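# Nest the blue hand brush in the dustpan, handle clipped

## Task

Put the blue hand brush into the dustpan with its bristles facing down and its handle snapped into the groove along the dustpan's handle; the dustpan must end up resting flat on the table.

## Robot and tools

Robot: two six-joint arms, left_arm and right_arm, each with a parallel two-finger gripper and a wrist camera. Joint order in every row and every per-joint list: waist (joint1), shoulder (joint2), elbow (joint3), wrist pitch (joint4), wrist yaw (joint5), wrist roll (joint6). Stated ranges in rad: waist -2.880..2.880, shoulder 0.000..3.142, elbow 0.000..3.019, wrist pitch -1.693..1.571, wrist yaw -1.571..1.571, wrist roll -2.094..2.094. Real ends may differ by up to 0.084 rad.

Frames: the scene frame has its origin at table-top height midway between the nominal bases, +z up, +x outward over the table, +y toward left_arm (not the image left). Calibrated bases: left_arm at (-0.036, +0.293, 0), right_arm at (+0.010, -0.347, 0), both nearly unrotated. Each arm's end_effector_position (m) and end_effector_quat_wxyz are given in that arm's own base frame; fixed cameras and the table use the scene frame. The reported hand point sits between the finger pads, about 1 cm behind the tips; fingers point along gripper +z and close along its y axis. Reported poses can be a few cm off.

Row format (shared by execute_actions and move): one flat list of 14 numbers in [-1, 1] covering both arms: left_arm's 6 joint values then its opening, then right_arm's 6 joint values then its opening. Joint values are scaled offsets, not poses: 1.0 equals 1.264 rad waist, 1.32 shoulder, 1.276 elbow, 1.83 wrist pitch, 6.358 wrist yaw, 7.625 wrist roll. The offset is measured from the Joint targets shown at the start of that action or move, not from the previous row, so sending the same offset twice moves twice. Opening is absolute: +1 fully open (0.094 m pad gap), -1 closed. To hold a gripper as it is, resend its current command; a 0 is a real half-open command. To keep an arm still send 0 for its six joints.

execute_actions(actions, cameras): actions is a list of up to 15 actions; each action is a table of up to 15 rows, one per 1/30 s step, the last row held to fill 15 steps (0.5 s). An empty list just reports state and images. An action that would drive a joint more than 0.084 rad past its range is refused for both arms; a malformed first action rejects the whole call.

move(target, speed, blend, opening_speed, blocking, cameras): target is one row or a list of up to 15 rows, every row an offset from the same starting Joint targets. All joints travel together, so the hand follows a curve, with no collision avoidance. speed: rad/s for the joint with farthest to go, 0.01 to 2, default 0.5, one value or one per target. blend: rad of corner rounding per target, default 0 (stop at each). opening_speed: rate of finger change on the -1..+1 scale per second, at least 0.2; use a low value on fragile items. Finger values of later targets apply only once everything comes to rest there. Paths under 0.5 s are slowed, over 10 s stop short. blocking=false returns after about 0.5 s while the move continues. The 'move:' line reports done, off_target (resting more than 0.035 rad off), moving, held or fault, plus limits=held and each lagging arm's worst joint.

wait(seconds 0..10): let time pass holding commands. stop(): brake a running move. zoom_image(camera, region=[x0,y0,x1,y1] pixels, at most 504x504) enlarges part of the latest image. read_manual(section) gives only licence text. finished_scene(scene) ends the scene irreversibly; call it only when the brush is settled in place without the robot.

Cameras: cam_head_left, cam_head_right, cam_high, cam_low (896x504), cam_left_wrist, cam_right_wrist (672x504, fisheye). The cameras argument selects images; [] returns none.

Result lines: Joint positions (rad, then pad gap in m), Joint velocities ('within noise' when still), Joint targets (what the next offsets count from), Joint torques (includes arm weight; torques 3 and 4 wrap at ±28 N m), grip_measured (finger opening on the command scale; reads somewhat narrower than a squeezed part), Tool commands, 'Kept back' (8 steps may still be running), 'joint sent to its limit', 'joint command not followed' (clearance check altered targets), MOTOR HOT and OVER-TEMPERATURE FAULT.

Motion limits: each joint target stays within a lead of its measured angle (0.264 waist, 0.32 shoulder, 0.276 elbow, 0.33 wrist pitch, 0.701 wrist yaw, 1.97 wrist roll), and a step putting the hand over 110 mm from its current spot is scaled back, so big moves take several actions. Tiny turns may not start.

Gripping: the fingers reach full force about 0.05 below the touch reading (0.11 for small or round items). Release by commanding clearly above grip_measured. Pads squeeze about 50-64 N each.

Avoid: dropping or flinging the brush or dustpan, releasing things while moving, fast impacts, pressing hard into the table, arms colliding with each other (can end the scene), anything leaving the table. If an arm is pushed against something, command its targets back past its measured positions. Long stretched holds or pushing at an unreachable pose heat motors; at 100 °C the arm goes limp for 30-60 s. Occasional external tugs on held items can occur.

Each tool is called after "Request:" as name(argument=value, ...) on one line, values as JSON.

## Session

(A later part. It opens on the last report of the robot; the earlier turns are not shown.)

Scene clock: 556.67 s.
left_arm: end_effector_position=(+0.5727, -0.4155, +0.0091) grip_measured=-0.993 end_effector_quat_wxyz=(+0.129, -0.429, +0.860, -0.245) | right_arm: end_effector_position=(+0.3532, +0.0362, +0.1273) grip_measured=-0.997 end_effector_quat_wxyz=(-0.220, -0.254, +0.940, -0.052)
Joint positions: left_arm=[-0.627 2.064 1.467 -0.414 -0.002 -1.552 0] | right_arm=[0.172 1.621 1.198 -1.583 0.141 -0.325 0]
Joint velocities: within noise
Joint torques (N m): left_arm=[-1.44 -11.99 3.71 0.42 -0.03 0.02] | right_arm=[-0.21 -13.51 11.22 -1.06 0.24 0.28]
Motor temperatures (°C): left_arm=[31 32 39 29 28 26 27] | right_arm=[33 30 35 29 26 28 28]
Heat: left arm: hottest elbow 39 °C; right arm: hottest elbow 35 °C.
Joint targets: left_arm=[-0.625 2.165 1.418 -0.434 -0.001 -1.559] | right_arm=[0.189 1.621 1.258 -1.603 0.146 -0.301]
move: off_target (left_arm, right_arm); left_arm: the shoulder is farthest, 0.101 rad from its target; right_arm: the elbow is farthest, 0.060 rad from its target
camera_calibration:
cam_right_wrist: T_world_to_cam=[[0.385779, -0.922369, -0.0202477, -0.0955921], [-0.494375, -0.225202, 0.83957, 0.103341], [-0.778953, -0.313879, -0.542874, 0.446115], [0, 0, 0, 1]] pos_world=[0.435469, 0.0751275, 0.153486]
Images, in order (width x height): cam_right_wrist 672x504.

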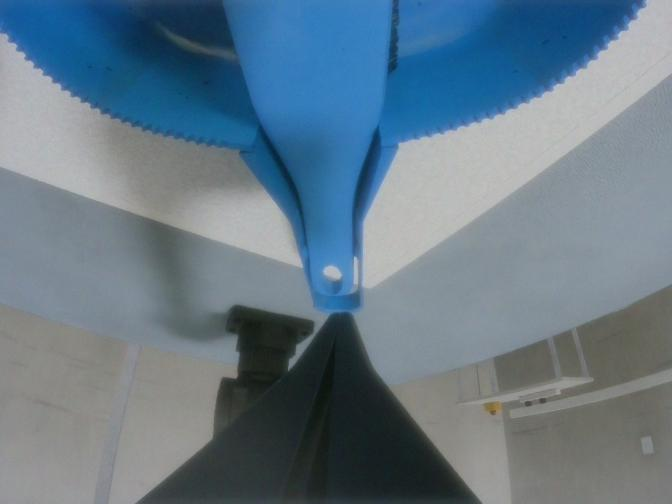

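Request:
zoom_image(camera="cam_right_wrist", region=[285, 195, 385, 315])

Request:
zoom_image(camera="cam_right_wrist", region=[300, 240, 370, 314])

Scaled by 4.200 from the camera's 672x504 image, which has a finer 960x720 frame.

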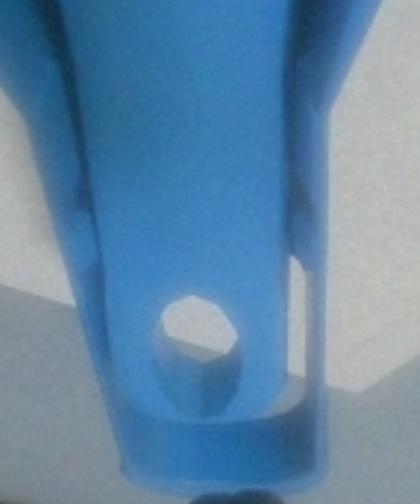

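Scaled by 6.811 from the camera's 672x504 image, which has a finer 960x720 frame.

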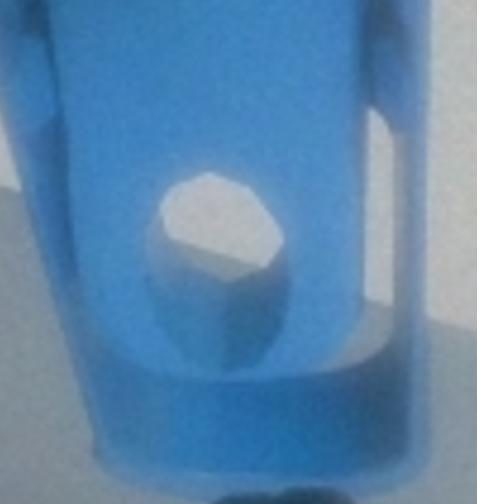

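Request:
move(target=[[0, 0, 0, 0, 0, 0, -1, -0.0791, -0.3212, -0.2531, 0.1776, -0.0230, -0.2189, -1], [0, 0, 0, 0, 0, 0, -1, 0.2729, -0.3485, -0.4483, 0.2765, 0.0868, -0.1666, -1]], speed=[0.9, 0.7], blend=[0.08, 0], cameras=["cam_right_wrist"])

Request:
zoom_image(camera="cam_right_wrist", region=[180, 190, 340, 290])

Request:
zoom_image(camera="cam_right_wrist", region=[320, 180, 480, 280])

Scene clock: 565.13 s.
left_arm: end_effector_position=(+0.5727, -0.4155, +0.0091) grip_measured=-0.993 end_effector_quat_wxyz=(+0.129, -0.429, +0.860, -0.245) | right_arm: end_effector_position=(+0.2843, +0.0382, +0.1157) grip_measured=-0.997 end_effector_quat_wxyz=(+0.193, +0.825, -0.451, +0.280)
Joint positions: left_arm=[-0.627 2.064 1.467 -0.414 -0.002 -1.552 0] | right_arm=[0.528 1.182 0.677 -1.116 0.692 -1.595 0]
Joint velocities: within noise
Joint torques (N m): left_arm=[-1.44 -11.93 3.71 0.42 -0.03 0.02] | right_arm=[-0.32 -8.41 7.56 1.24 0.64 0.24]
Motor temperatures (°C): left_arm=[31 32 39 29 28 26 27] | right_arm=[33 30 35 29 26 28 28]
Heat: left arm: hottest elbow 39 °C; right arm: hottest elbow 35 °C.
Joint targets: left_arm=[-0.625 2.165 1.418 -0.434 -0.001 -1.559] | right_arm=[0.534 1.161 0.686 -1.098 0.698 -1.571]
move: off_target (left_arm); left_arm: the shoulder is farthest, 0.101 rad from its target
camera_calibration:
cam_right_wrist: T_world_to_cam=[[0.912419, 0.407052, -0.0424369, -0.265384], [0.170157, -0.283007, 0.943903, -0.119307], [0.372208, -0.868456, -0.327483, 0.0557985], [0, 0, 0, 1]] pos_world=[0.241674, 0.122719, 0.119626]
Images, in order (width x height): cam_right_wrist 672x504.

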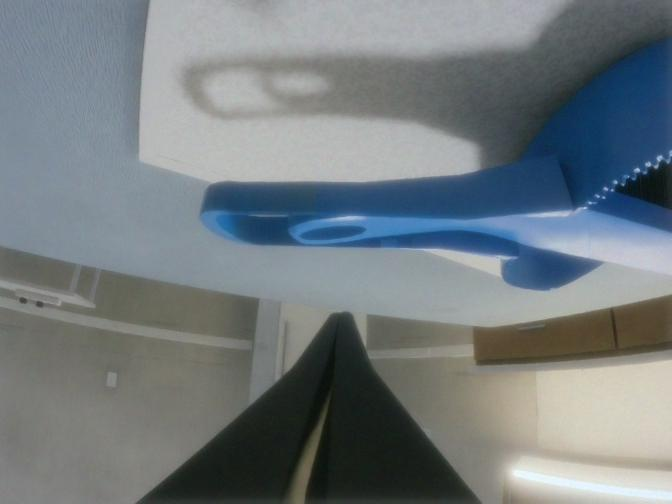

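Scaled by 3.150 from the camera's 672x504 image, which has a finer 960x720 frame.

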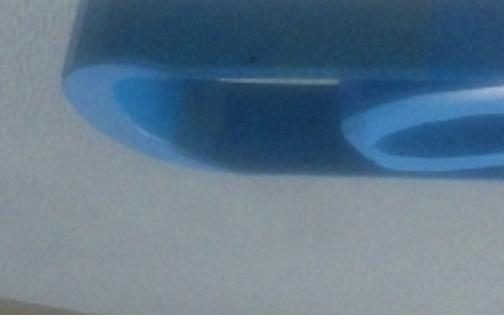

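Scaled by 3.150 from the camera's 672x504 image, which has a finer 960x720 frame.

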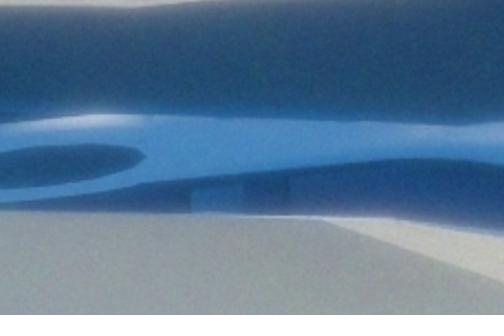

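Request:
zoom_image(camera="cam_right_wrist", region=[340, 215, 420, 260])

Request:
zoom_image(camera="cam_right_wrist", region=[280, 205, 370, 255])

Scaled by 6.300 from the camera's 672x504 image, which has a finer 960x720 frame.

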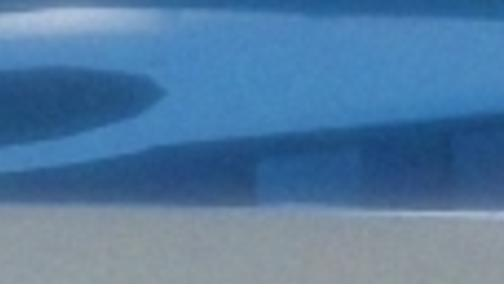

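Scaled by 5.600 from the camera's 672x504 image, which has a finer 960x720 frame.

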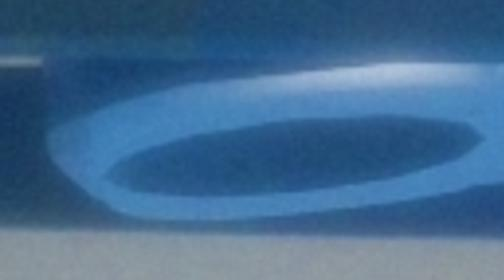

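Request:
move(target=[[0, 0, 0, 0, 0, 0, -1, -0.3790, 0.0386, 0.1732, -0.0765, -0.1098, -0.0523, -1], [0, 0, 0, 0, 0, 0, -1, -0.3790, 0.1038, 0.0760, 0.0383, -0.1098, -0.0523, -1]], speed=[0.6, 0.15], cameras=["cam_right_wrist"])

Request:
zoom_image(camera="cam_right_wrist", region=[240, 220, 440, 370])

Scene clock: 582.13 s.
left_arm: end_effector_position=(+0.5727, -0.4155, +0.0091) grip_measured=-0.993 end_effector_quat_wxyz=(+0.129, -0.429, +0.860, -0.245) | right_arm: end_effector_position=(+0.3152, +0.0181, +0.0766) grip_measured=-0.997 end_effector_quat_wxyz=(+0.002, +0.844, -0.537, +0.002)
Joint positions: left_arm=[-0.627 2.064 1.467 -0.414 -0.002 -1.552 0] | right_arm=[0.061 1.297 0.773 -1.046 0.004 -1.947 0]
Joint velocities: within noise
Joint torques (N m): left_arm=[-1.49 -11.99 3.71 0.42 -0.03 0.02] | right_arm=[-2.02 -8.41 7.58 1.31 -0.32 -0.25]
Motor temperatures (°C): left_arm=[31 32 38 29 28 26 27] | right_arm=[33 30 35 29 27 28 28]
Heat: left arm: hottest elbow 38 °C; right arm: hottest elbow 35 °C.
Joint targets: left_arm=[-0.625 2.165 1.418 -0.434 -0.001 -1.559] | right_arm=[0.055 1.298 0.783 -1.028 0.000 -1.970]
move: off_target (left_arm); left_arm: the shoulder is farthest, 0.101 rad from its target
camera_calibration:
cam_right_wrist: T_world_to_cam=[[0.945888, 0.318265, -0.0632738, -0.294375], [0.303543, -0.798906, 0.51924, -0.0934986], [0.114706, -0.51035, -0.852283, 0.128886], [0, 0, 0, 1]] pos_world=[0.292043, 0.0847698, 0.13977]
Images, in order (width x height): cam_right_wrist 672x504.

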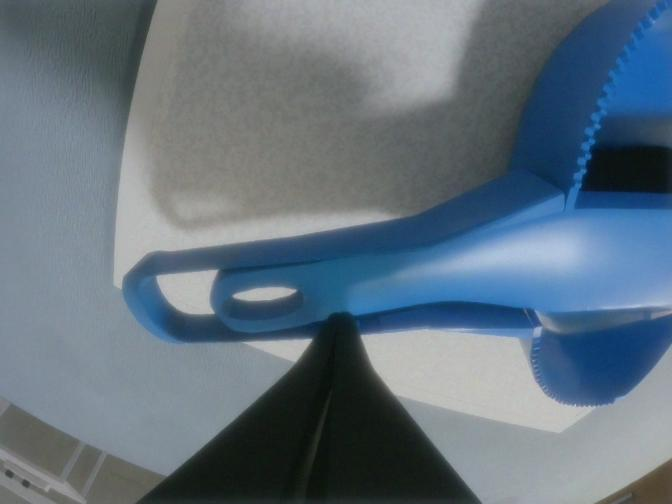

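Scaled by 2.520 from the camera's 672x504 image, which has a finer 960x720 frame.

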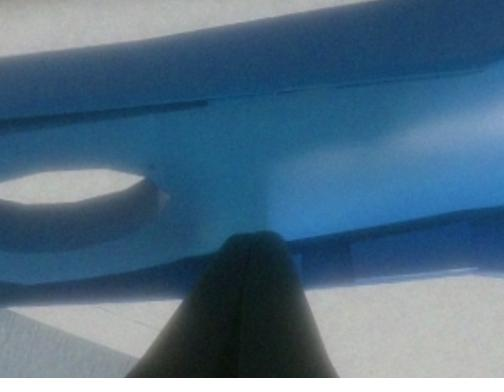

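Request:
move(target=[0, 0, 0, 0, 0, 0, -1, 0, 0.0125, -0.0125, 0.0178, 0, 0, -1], speed=0.06, cameras=["cam_right_wrist"])

Request:
zoom_image(camera="cam_right_wrist", region=[260, 230, 420, 350])

Scene clock: 584.80 s.
left_arm: end_effector_position=(+0.5727, -0.4155, +0.0091) grip_measured=-0.993 end_effector_quat_wxyz=(+0.129, -0.429, +0.860, -0.245) | right_arm: end_effector_position=(+0.3172, +0.0215, +0.0704) grip_measured=-0.997 end_effector_quat_wxyz=(-0.002, +0.846, -0.533, +0.005)
Joint positions: left_arm=[-0.627 2.064 1.467 -0.414 -0.002 -1.552 0] | right_arm=[0.07 1.306 0.763 -1.016 0.002 -1.947 0]
Joint velocities: within noise
Joint torques (N m): left_arm=[-1.44 -11.93 3.71 0.42 -0.03 0.02] | right_arm=[-2.02 -7.88 7.13 1.44 -0.24 -0.24]
Motor temperatures (°C): left_arm=[31 32 38 29 28 26 27] | right_arm=[33 30 35 29 27 28 28]
Heat: left arm: hottest elbow 38 °C; right arm: hottest elbow 35 °C.
Joint targets: left_arm=[-0.625 2.165 1.418 -0.434 -0.001 -1.559] | right_arm=[0.055 1.315 0.767 -0.995 0.000 -1.970]
move: off_target (left_arm); left_arm: the shoulder is farthest, 0.101 rad from its target
camera_calibration:
cam_right_wrist: T_world_to_cam=[[0.943498, 0.327119, -0.0529515, -0.297847], [0.305676, -0.797437, 0.520247, -0.0889381], [0.127957, -0.507038, -0.852373, 0.120816], [0, 0, 0, 1]] pos_world=[0.292745, 0.0877672, 0.133478]
Images, in order (width x height): cam_right_wrist 672x504.

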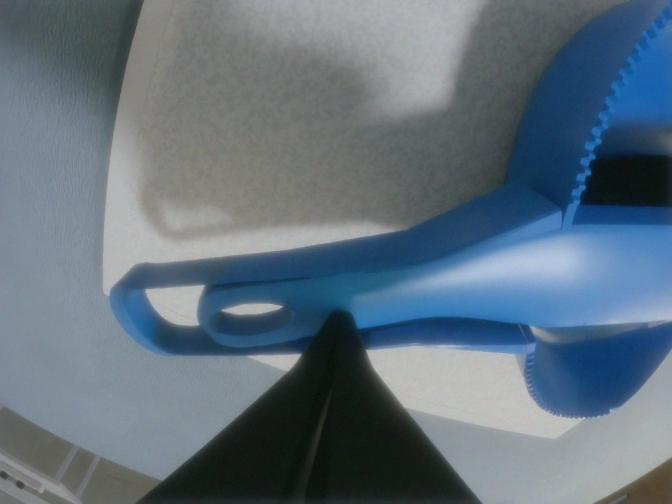

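Scaled by 3.150 from the camera's 672x504 image, which has a finer 960x720 frame.

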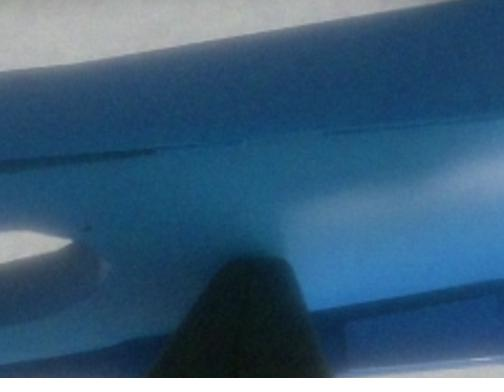

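Request:
execute_actions(actions=[], cameras=["cam_right_wrist"])

Scene clock: 586.93 s.
left_arm: end_effector_position=(+0.5727, -0.4155, +0.0091) grip_measured=-0.993 end_effector_quat_wxyz=(+0.129, -0.429, +0.860, -0.245) | right_arm: end_effector_position=(+0.3172, +0.0215, +0.0704) grip_measured=-0.997 end_effector_quat_wxyz=(-0.002, +0.846, -0.533, +0.005)
Joint positions: left_arm=[-0.627 2.064 1.467 -0.414 -0.002 -1.552 0] | right_arm=[0.07 1.306 0.763 -1.016 0.002 -1.947 0]
Joint velocities: within noise
Joint torques (N m): left_arm=[-1.44 -11.99 3.71 0.42 -0.03 0.02] | right_arm=[-2.02 -7.82 7.13 1.46 -0.24 -0.25]
Motor temperatures (°C): left_arm=[31 32 38 29 28 26 27] | right_arm=[33 30 35 29 27 28 28]
Heat: left arm: hottest elbow 38 °C; right arm: hottest elbow 35 °C.
Joint targets: left_arm=[-0.625 2.165 1.418 -0.434 -0.001 -1.559] | right_arm=[0.055 1.315 0.767 -0.995 0.000 -1.970]
Tool commands: left_gripper/opening=-1.0 right_gripper/opening=-1.0
camera_calibration:
cam_right_wrist: T_world_to_cam=[[0.943498, 0.327119, -0.0529515, -0.297847], [0.305676, -0.797437, 0.520247, -0.0889381], [0.127957, -0.507038, -0.852373, 0.120816], [0, 0, 0, 1]] pos_world=[0.292745, 0.0877672, 0.133478]
Images, in order (width x height): cam_right_wrist 672x504.

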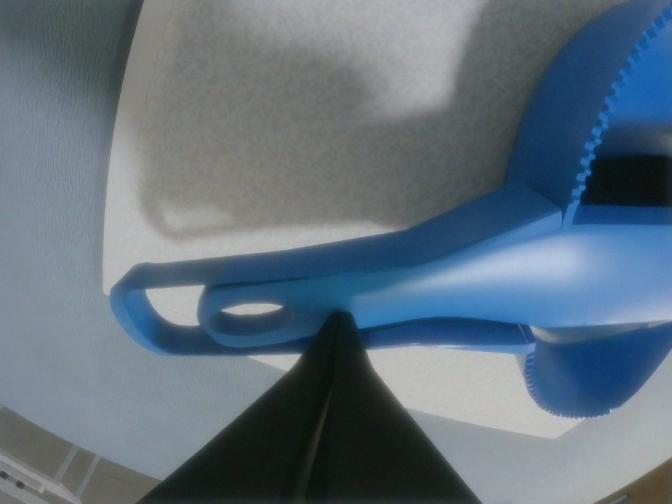

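Request:
zoom_image(camera="cam_right_wrist", region=[100, 180, 580, 380])

Scaled by 1.050 from the camera's 672x504 image, which has a finer 960x720 frame.

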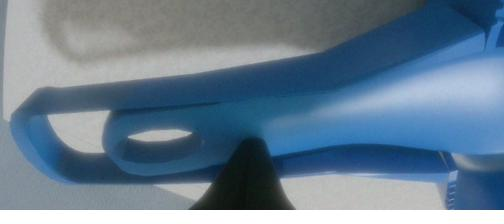

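Request:
zoom_image(camera="cam_right_wrist", region=[100, 210, 440, 370])

Scaled by 1.482 from the camera's 672x504 image, which has a finer 960x720 frame.

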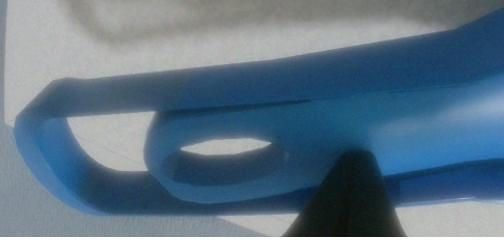

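Request:
move(target=[[0,0,0,0,0,0,-1, 0,0.0138,-0.0162,0,0,0,-1],[0,0,0,0,0,0,-1, 0,0.0275,-0.0324,0,0,0,-1]], speed=0.05, blend=0.01, cameras=["cam_right_wrist"])

Scene clock: 589.73 s.
left_arm: end_effector_position=(+0.5733, -0.4159, +0.0098) grip_measured=-0.993 end_effector_quat_wxyz=(+0.129, -0.429, +0.860, -0.246) | right_arm: end_effector_position=(+0.3139, +0.0213, +0.0633) grip_measured=-0.997 end_effector_quat_wxyz=(+0.002, +0.846, -0.533, +0.000)
Joint positions: left_arm=[-0.627 2.064 1.469 -0.414 -0.002 -1.552 0] | right_arm=[0.07 1.319 0.752 -1.007 0.002 -1.947 0]
Joint velocities: within noise
Joint torques (N m): left_arm=[-1.44 -11.99 3.73 0.42 -0.03 0.02] | right_arm=[-2.08 -5.83 4.7 1.07 -0.24 -0.25]
Motor temperatures (°C): left_arm=[31 32 38 29 28 26 27] | right_arm=[33 30 35 29 26 28 28]
Heat: left arm: hottest elbow 38 °C; right arm: hottest elbow 35 °C.
Joint targets: left_arm=[-0.625 2.165 1.418 -0.434 -0.001 -1.559] | right_arm=[0.055 1.351 0.726 -0.995 0.000 -1.970]
move: off_target (left_arm); left_arm: the shoulder is farthest, 0.101 rad from its target
camera_calibration:
cam_right_wrist: T_world_to_cam=[[0.942699, 0.327063, -0.0659364, -0.294025], [0.312645, -0.796945, 0.516847, -0.0864219], [0.116494, -0.507846, -0.853535, 0.118752], [0, 0, 0, 1]] pos_world=[0.290363, 0.0875993, 0.126639]
Images, in order (width x height): cam_right_wrist 672x504.

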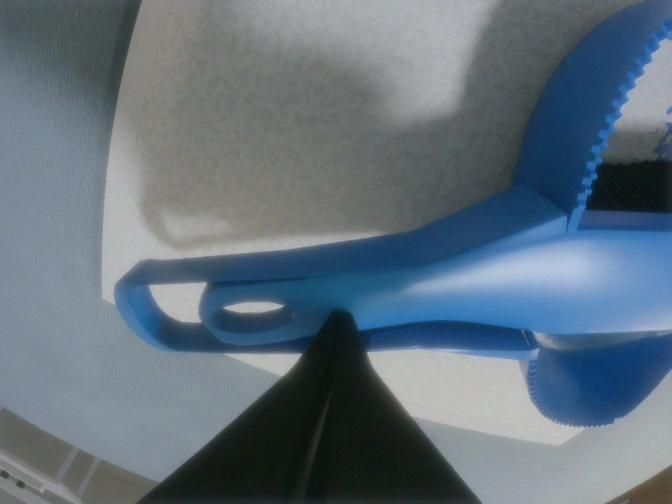

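Request:
zoom_image(camera="cam_right_wrist", region=[100, 210, 440, 370])

Scaled by 1.482 from the camera's 672x504 image, which has a finer 960x720 frame.

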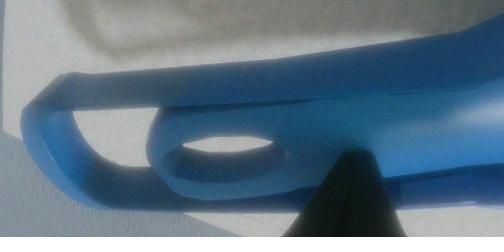

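Request:
move(target=[0,0,0,0,0,0,-1, 0,0.0138,-0.0162,0,0,0,-1], speed=0.05, cameras=["cam_right_wrist"])

Scene clock: 592.07 s.
left_arm: end_effector_position=(+0.5734, -0.4160, +0.0109) grip_measured=-0.993 end_effector_quat_wxyz=(+0.129, -0.429, +0.860, -0.246) | right_arm: end_effector_position=(+0.3110, +0.0210, +0.0604) grip_measured=-0.997 end_effector_quat_wxyz=(+0.004, +0.846, -0.533, -0.004)
Joint positions: left_arm=[-0.627 2.062 1.469 -0.414 -0.002 -1.552 0] | right_arm=[0.07 1.322 0.746 -1.006 0.002 -1.947 0]
Joint velocities: within noise
Joint torques (N m): left_arm=[-1.44 -11.93 3.77 0.43 -0.03 0.02] | right_arm=[-2.02 -4.48 3.56 1.06 -0.25 -0.24]
Motor temperatures (°C): left_arm=[31 32 38 29 28 26 27] | right_arm=[33 30 34 29 26 28 28]
Heat: left arm: hottest elbow 38 °C; right arm: hottest elbow 34 °C.
Joint targets: left_arm=[-0.625 2.164 1.418 -0.434 -0.001 -1.559] | right_arm=[0.055 1.369 0.705 -0.995 0.000 -1.970]
move: off_target (left_arm, right_arm); left_arm: the shoulder is farthest, 0.103 rad from its target; right_arm: the shoulder is farthest, 0.048 rad from its target
camera_calibration:
cam_right_wrist: T_world_to_cam=[[0.942082, 0.32702, -0.0744329, -0.29072], [0.317184, -0.796625, 0.51457, -0.0854876], [0.108979, -0.508376, -0.854211, 0.118939], [0, 0, 0, 1]] pos_world=[0.288035, 0.0874352, 0.123949]
Images, in order (width x height): cam_right_wrist 672x504.

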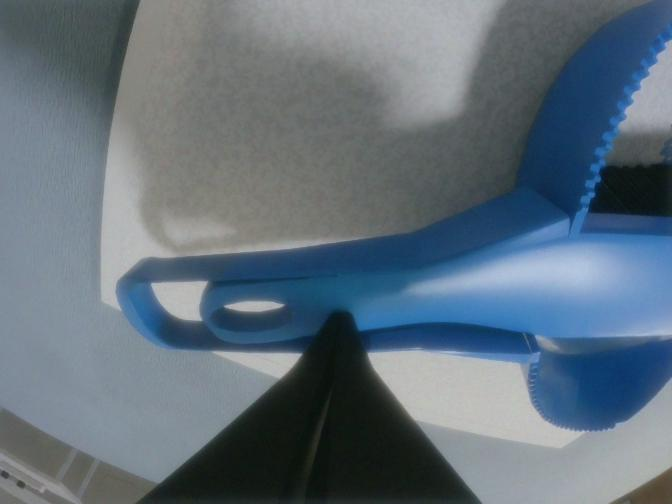

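Request:
move(target=[[0,0,0,0,0,0,-1, 0,-0.0538,0.0611,-0.018,0,0,-1],[0,0,0,0,0,0,-1, 0,-0.1189,0.1583,-0.1328,0,0,-1],[0,0,0,0,0,0,-1, 0.3790,-0.1576,-0.0149,-0.0563,0.1098,0.0523,-1]], speed=[0.1, 0.5, 0.8], blend=0.05, cameras=["cam_right_wrist"])

Scene clock: 599.70 s.
left_arm: end_effector_position=(+0.5724, -0.4152, +0.0095) grip_measured=-0.993 end_effector_quat_wxyz=(+0.129, -0.429, +0.860, -0.245) | right_arm: end_effector_position=(+0.2848, +0.0385, +0.1162) grip_measured=-0.997 end_effector_quat_wxyz=(+0.192, +0.825, -0.451, +0.280)
Joint positions: left_arm=[-0.627 2.062 1.466 -0.414 -0.002 -1.552 0] | right_arm=[0.528 1.182 0.678 -1.116 0.692 -1.595 0]
Joint velocities: within noise
Joint torques (N m): left_arm=[-1.44 -11.93 3.86 0.43 -0.03 0.02] | right_arm=[-0.32 -8.47 7.54 1.22 0.64 0.24]
Motor temperatures (°C): left_arm=[31 32 37 29 27 26 27] | right_arm=[32 30 34 29 26 28 28]
Heat: left arm: hottest elbow 37 °C; right arm: hottest elbow 34 °C.
Joint targets: left_arm=[-0.625 2.164 1.418 -0.434 -0.001 -1.559] | right_arm=[0.534 1.161 0.686 -1.098 0.698 -1.571]
move: off_target (left_arm); blend cut to 0.039 rad at target 1; left_arm: the shoulder is farthest, 0.102 rad from its target
camera_calibration:
cam_right_wrist: T_world_to_cam=[[0.91246, 0.407076, -0.0412921, -0.266026], [0.169217, -0.283554, 0.943908, -0.119494], [0.372534, -0.868266, -0.327616, 0.055938], [0, 0, 0, 1]] pos_world=[0.24212, 0.122979, 0.120133]
Images, in order (width x height): cam_right_wrist 672x504.

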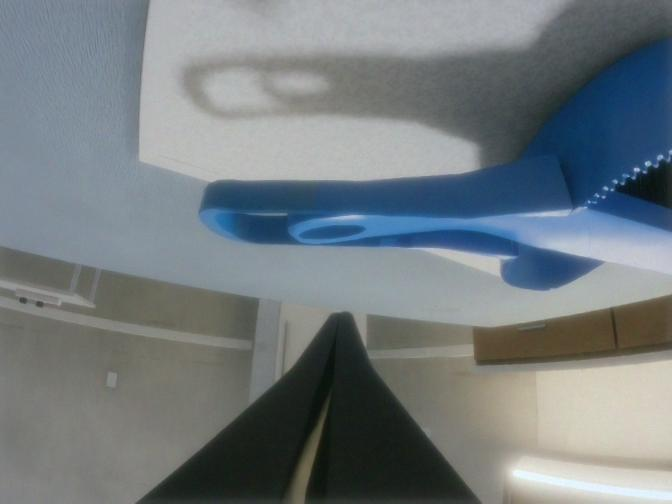

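Request:
zoom_image(camera="cam_right_wrist", region=[190, 150, 430, 270])

Request:
zoom_image(camera="cam_right_wrist", region=[320, 160, 560, 280])

Scaled by 2.100 from the camera's 672x504 image, which has a finer 960x720 frame.

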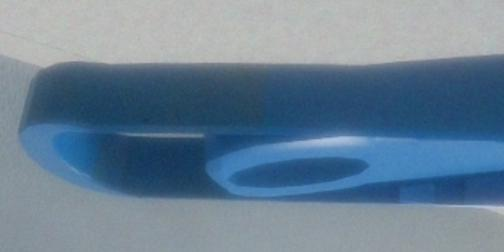

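Scaled by 2.100 from the camera's 672x504 image, which has a finer 960x720 frame.

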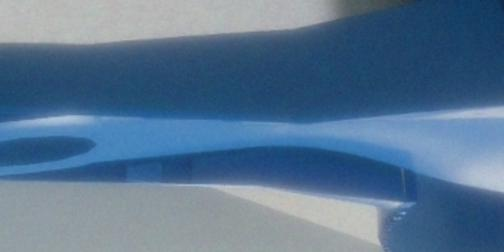

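Request:
zoom_image(camera="cam_right_wrist", region=[360, 222, 420, 254])

Scaled by 8.400 from the camera's 672x504 image, which has a finer 960x720 frame.

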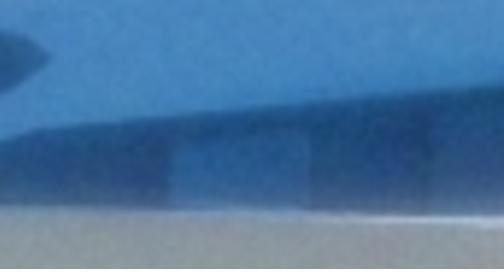

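Request:
move(target=[[0,0,0,0,0,0,-1, -0.1851,-0.1598,-0.0517,0.0809,-0.0547,0.1031,-1],[0,0,0,0,0,0,-1, -0.3726,-0.2788,-0.1991,0.2350,-0.1098,0.2060,-1]], speed=[0.9, 0.9], blend=0.06, cameras=["cam_right_wrist"])

Scene clock: 609.03 s.
left_arm: end_effector_position=(+0.5724, -0.4152, +0.0095) grip_measured=-0.993 end_effector_quat_wxyz=(+0.129, -0.429, +0.860, -0.245) | right_arm: end_effector_position=(+0.2783, +0.0189, +0.0902) grip_measured=-0.997 end_effector_quat_wxyz=(+0.242, -0.046, +0.969, +0.004)
Joint positions: left_arm=[-0.627 2.062 1.466 -0.414 -0.002 -1.552 0] | right_arm=[0.072 0.809 0.422 -0.694 0.004 -0.025 0]
Joint velocities: within noise
Joint torques (N m): left_arm=[-1.44 -11.93 3.86 0.43 -0.03 0.02] | right_arm=[-2.2 -4.07 8.94 2.59 -0.23 0.23]
Motor temperatures (°C): left_arm=[31 32 37 29 27 26 27] | right_arm=[32 29 34 29 26 28 28]
Heat: left arm: hottest elbow 37 °C; right arm: hottest elbow 34 °C.
Joint targets: left_arm=[-0.625 2.164 1.418 -0.434 -0.001 -1.559] | right_arm=[0.063 0.793 0.432 -0.668 0.000 -0.001]
move: off_target (left_arm); left_arm: the shoulder is farthest, 0.102 rad from its target
camera_calibration:
cam_right_wrist: T_world_to_cam=[[0.0219412, -0.995428, -0.0929627, 0.0257943], [-0.998244, -0.0269304, 0.0527592, 0.301003], [-0.0550215, 0.0916419, -0.994271, 0.193767], [0, 0, 0, 1]] pos_world=[0.31057, 0.0160254, 0.179174]
Images, in order (width x height): cam_right_wrist 672x504.

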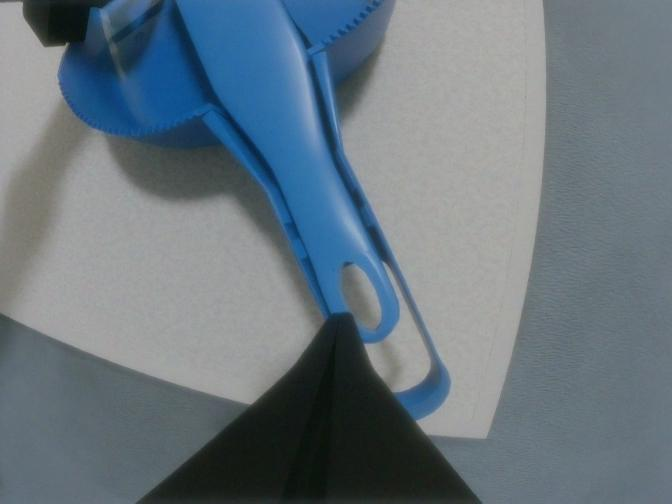

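Request:
zoom_image(camera="cam_right_wrist", region=[260, 180, 410, 300])

Scaled by 3.360 from the camera's 672x504 image, which has a finer 960x720 frame.

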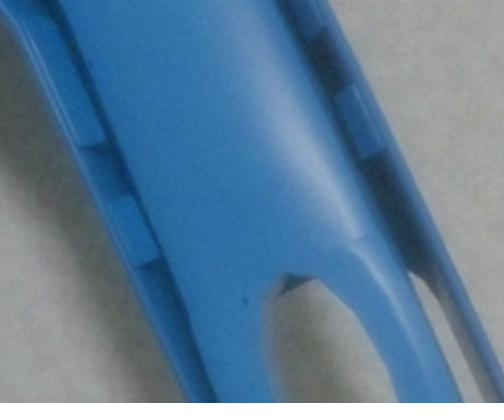

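Request:
zoom_image(camera="cam_right_wrist", region=[340, 190, 396, 238])

Request:
zoom_image(camera="cam_right_wrist", region=[272, 214, 328, 262])

Scaled by 9.000 from the camera's 672x504 image, which has a finer 960x720 frame.

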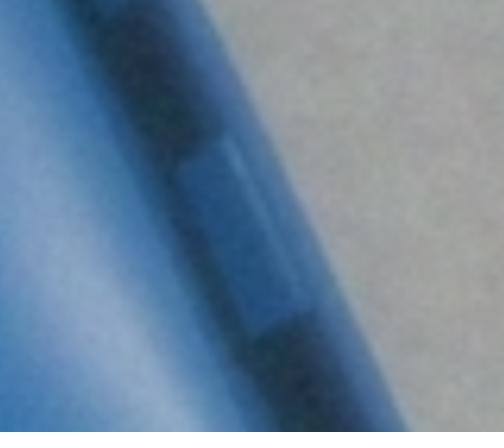

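Scaled by 9.000 from the camera's 672x504 image, which has a finer 960x720 frame.

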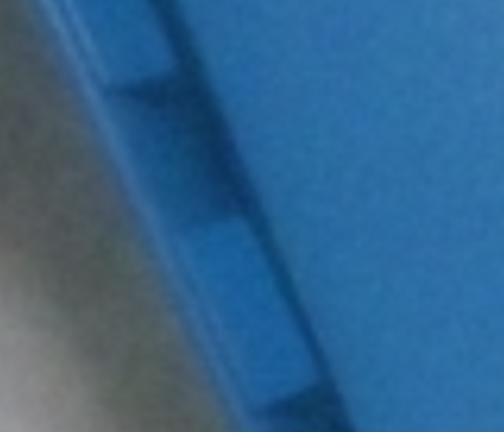

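Request:
move(target=[[0,-0.0826,0.0603,0,0,0,-1, 0,0,0,0,0,0,-1],[0,-0.1568,0.1219,-0.0705,0,0,-1, 0,-0.0705,0.0455,-0.0230,0,0,-1],[0.0063,-0.2152,0.1426,-0.1235,0,-0.0016,-1, 0,-0.1462,0.0925,-0.0448,0,0,-1],[0.5736,0.15,0.9075,-0.6765,-0.0124,0.0188,-1, 0,-0.1462,0.0925,-0.0448,0,0,-1]], speed=[0.1, 0.2, 0.4, 0.9], blend=[0.02, 0.03, 0.05, 0], cameras=["cam_right_wrist", "cam_head_left"])

Scene clock: 629.83 s.
left_arm: end_effector_position=(+0.7254, +0.0892, +0.1896) grip_measured=-0.993 end_effector_quat_wxyz=(-0.066, +0.696, -0.715, +0.001) | right_arm: end_effector_position=(+0.2902, +0.0198, +0.1712) grip_measured=-0.997 end_effector_quat_wxyz=(+0.351, -0.044, +0.935, +0.007)
Joint positions: left_arm=[0.104 2.323 2.515 -1.658 -0.079 -1.434 0] | right_arm=[0.072 0.61 0.488 -0.732 0.004 -0.024 0]
Joint velocities: within noise
Joint torques (N m): left_arm=[-2.43 -20.78 12.81 -0.14 -0.14 0.26] | right_arm=[-2.2 -1.9 13.86 1.14 -0.23 0.23]
Motor temperatures (°C): left_arm=[31 32 38 29 27 26 27] | right_arm=[32 29 35 29 26 28 28]
Heat: left arm: hottest elbow 38 °C; right arm: hottest elbow 35 °C.
Joint targets: left_arm=[0.100 2.362 2.576 -1.672 -0.080 -1.415] | right_arm=[0.063 0.600 0.550 -0.750 0.000 -0.001]
move: off_target (left_arm, right_arm); left_arm: the elbow is farthest, 0.061 rad from its target; right_arm: the elbow is farthest, 0.062 rad from its target
camera_calibration:
cam_right_wrist: T_world_to_cam=[[0.0435274, -0.993805, -0.102255, 0.0292154], [-0.984541, -0.0252887, -0.173317, 0.343407], [0.169658, 0.108218, -0.979543, 0.206836], [0, 0, 0, 1]] pos_world=[0.301736, 0.0153353, 0.26511]
Images, in order (width x height): cam_head_left 896x504, cam_right_wrist 672x504.

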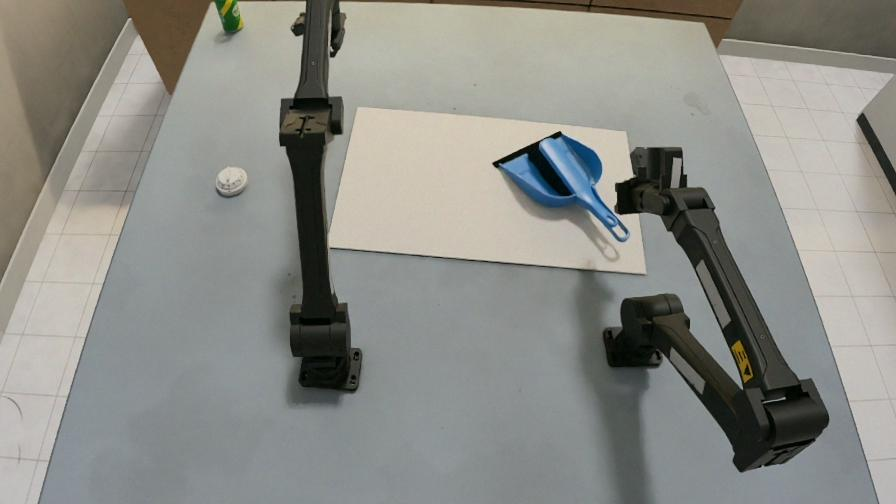

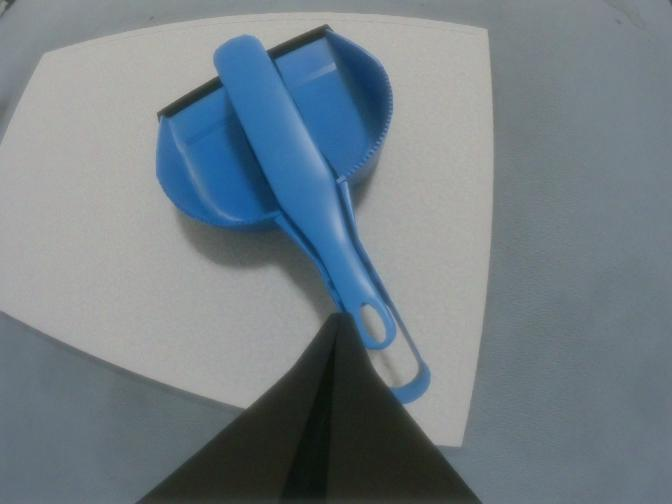

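Request:
zoom_image(camera="cam_head_left", region=[480, 115, 660, 255])

Request:
zoom_image(camera="cam_right_wrist", region=[230, 140, 430, 300])

Scaled by 2.800 from the camera's 896x504 image, which has a finer 1280x720 frame.

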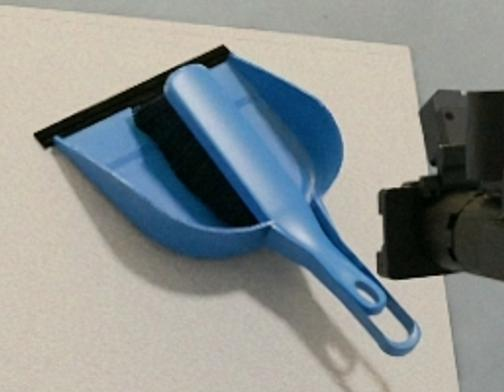

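Scaled by 2.520 from the camera's 672x504 image, which has a finer 960x720 frame.

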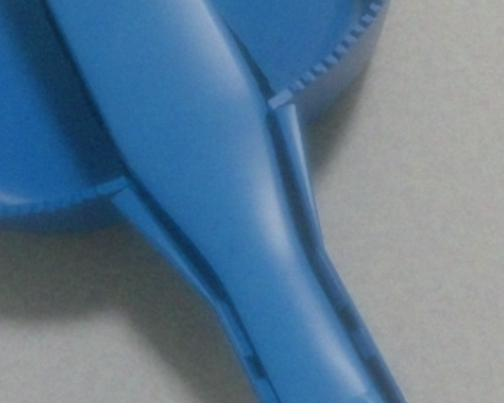

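Request:
finished_scene(scene=1)

The scene is finished: the task was done.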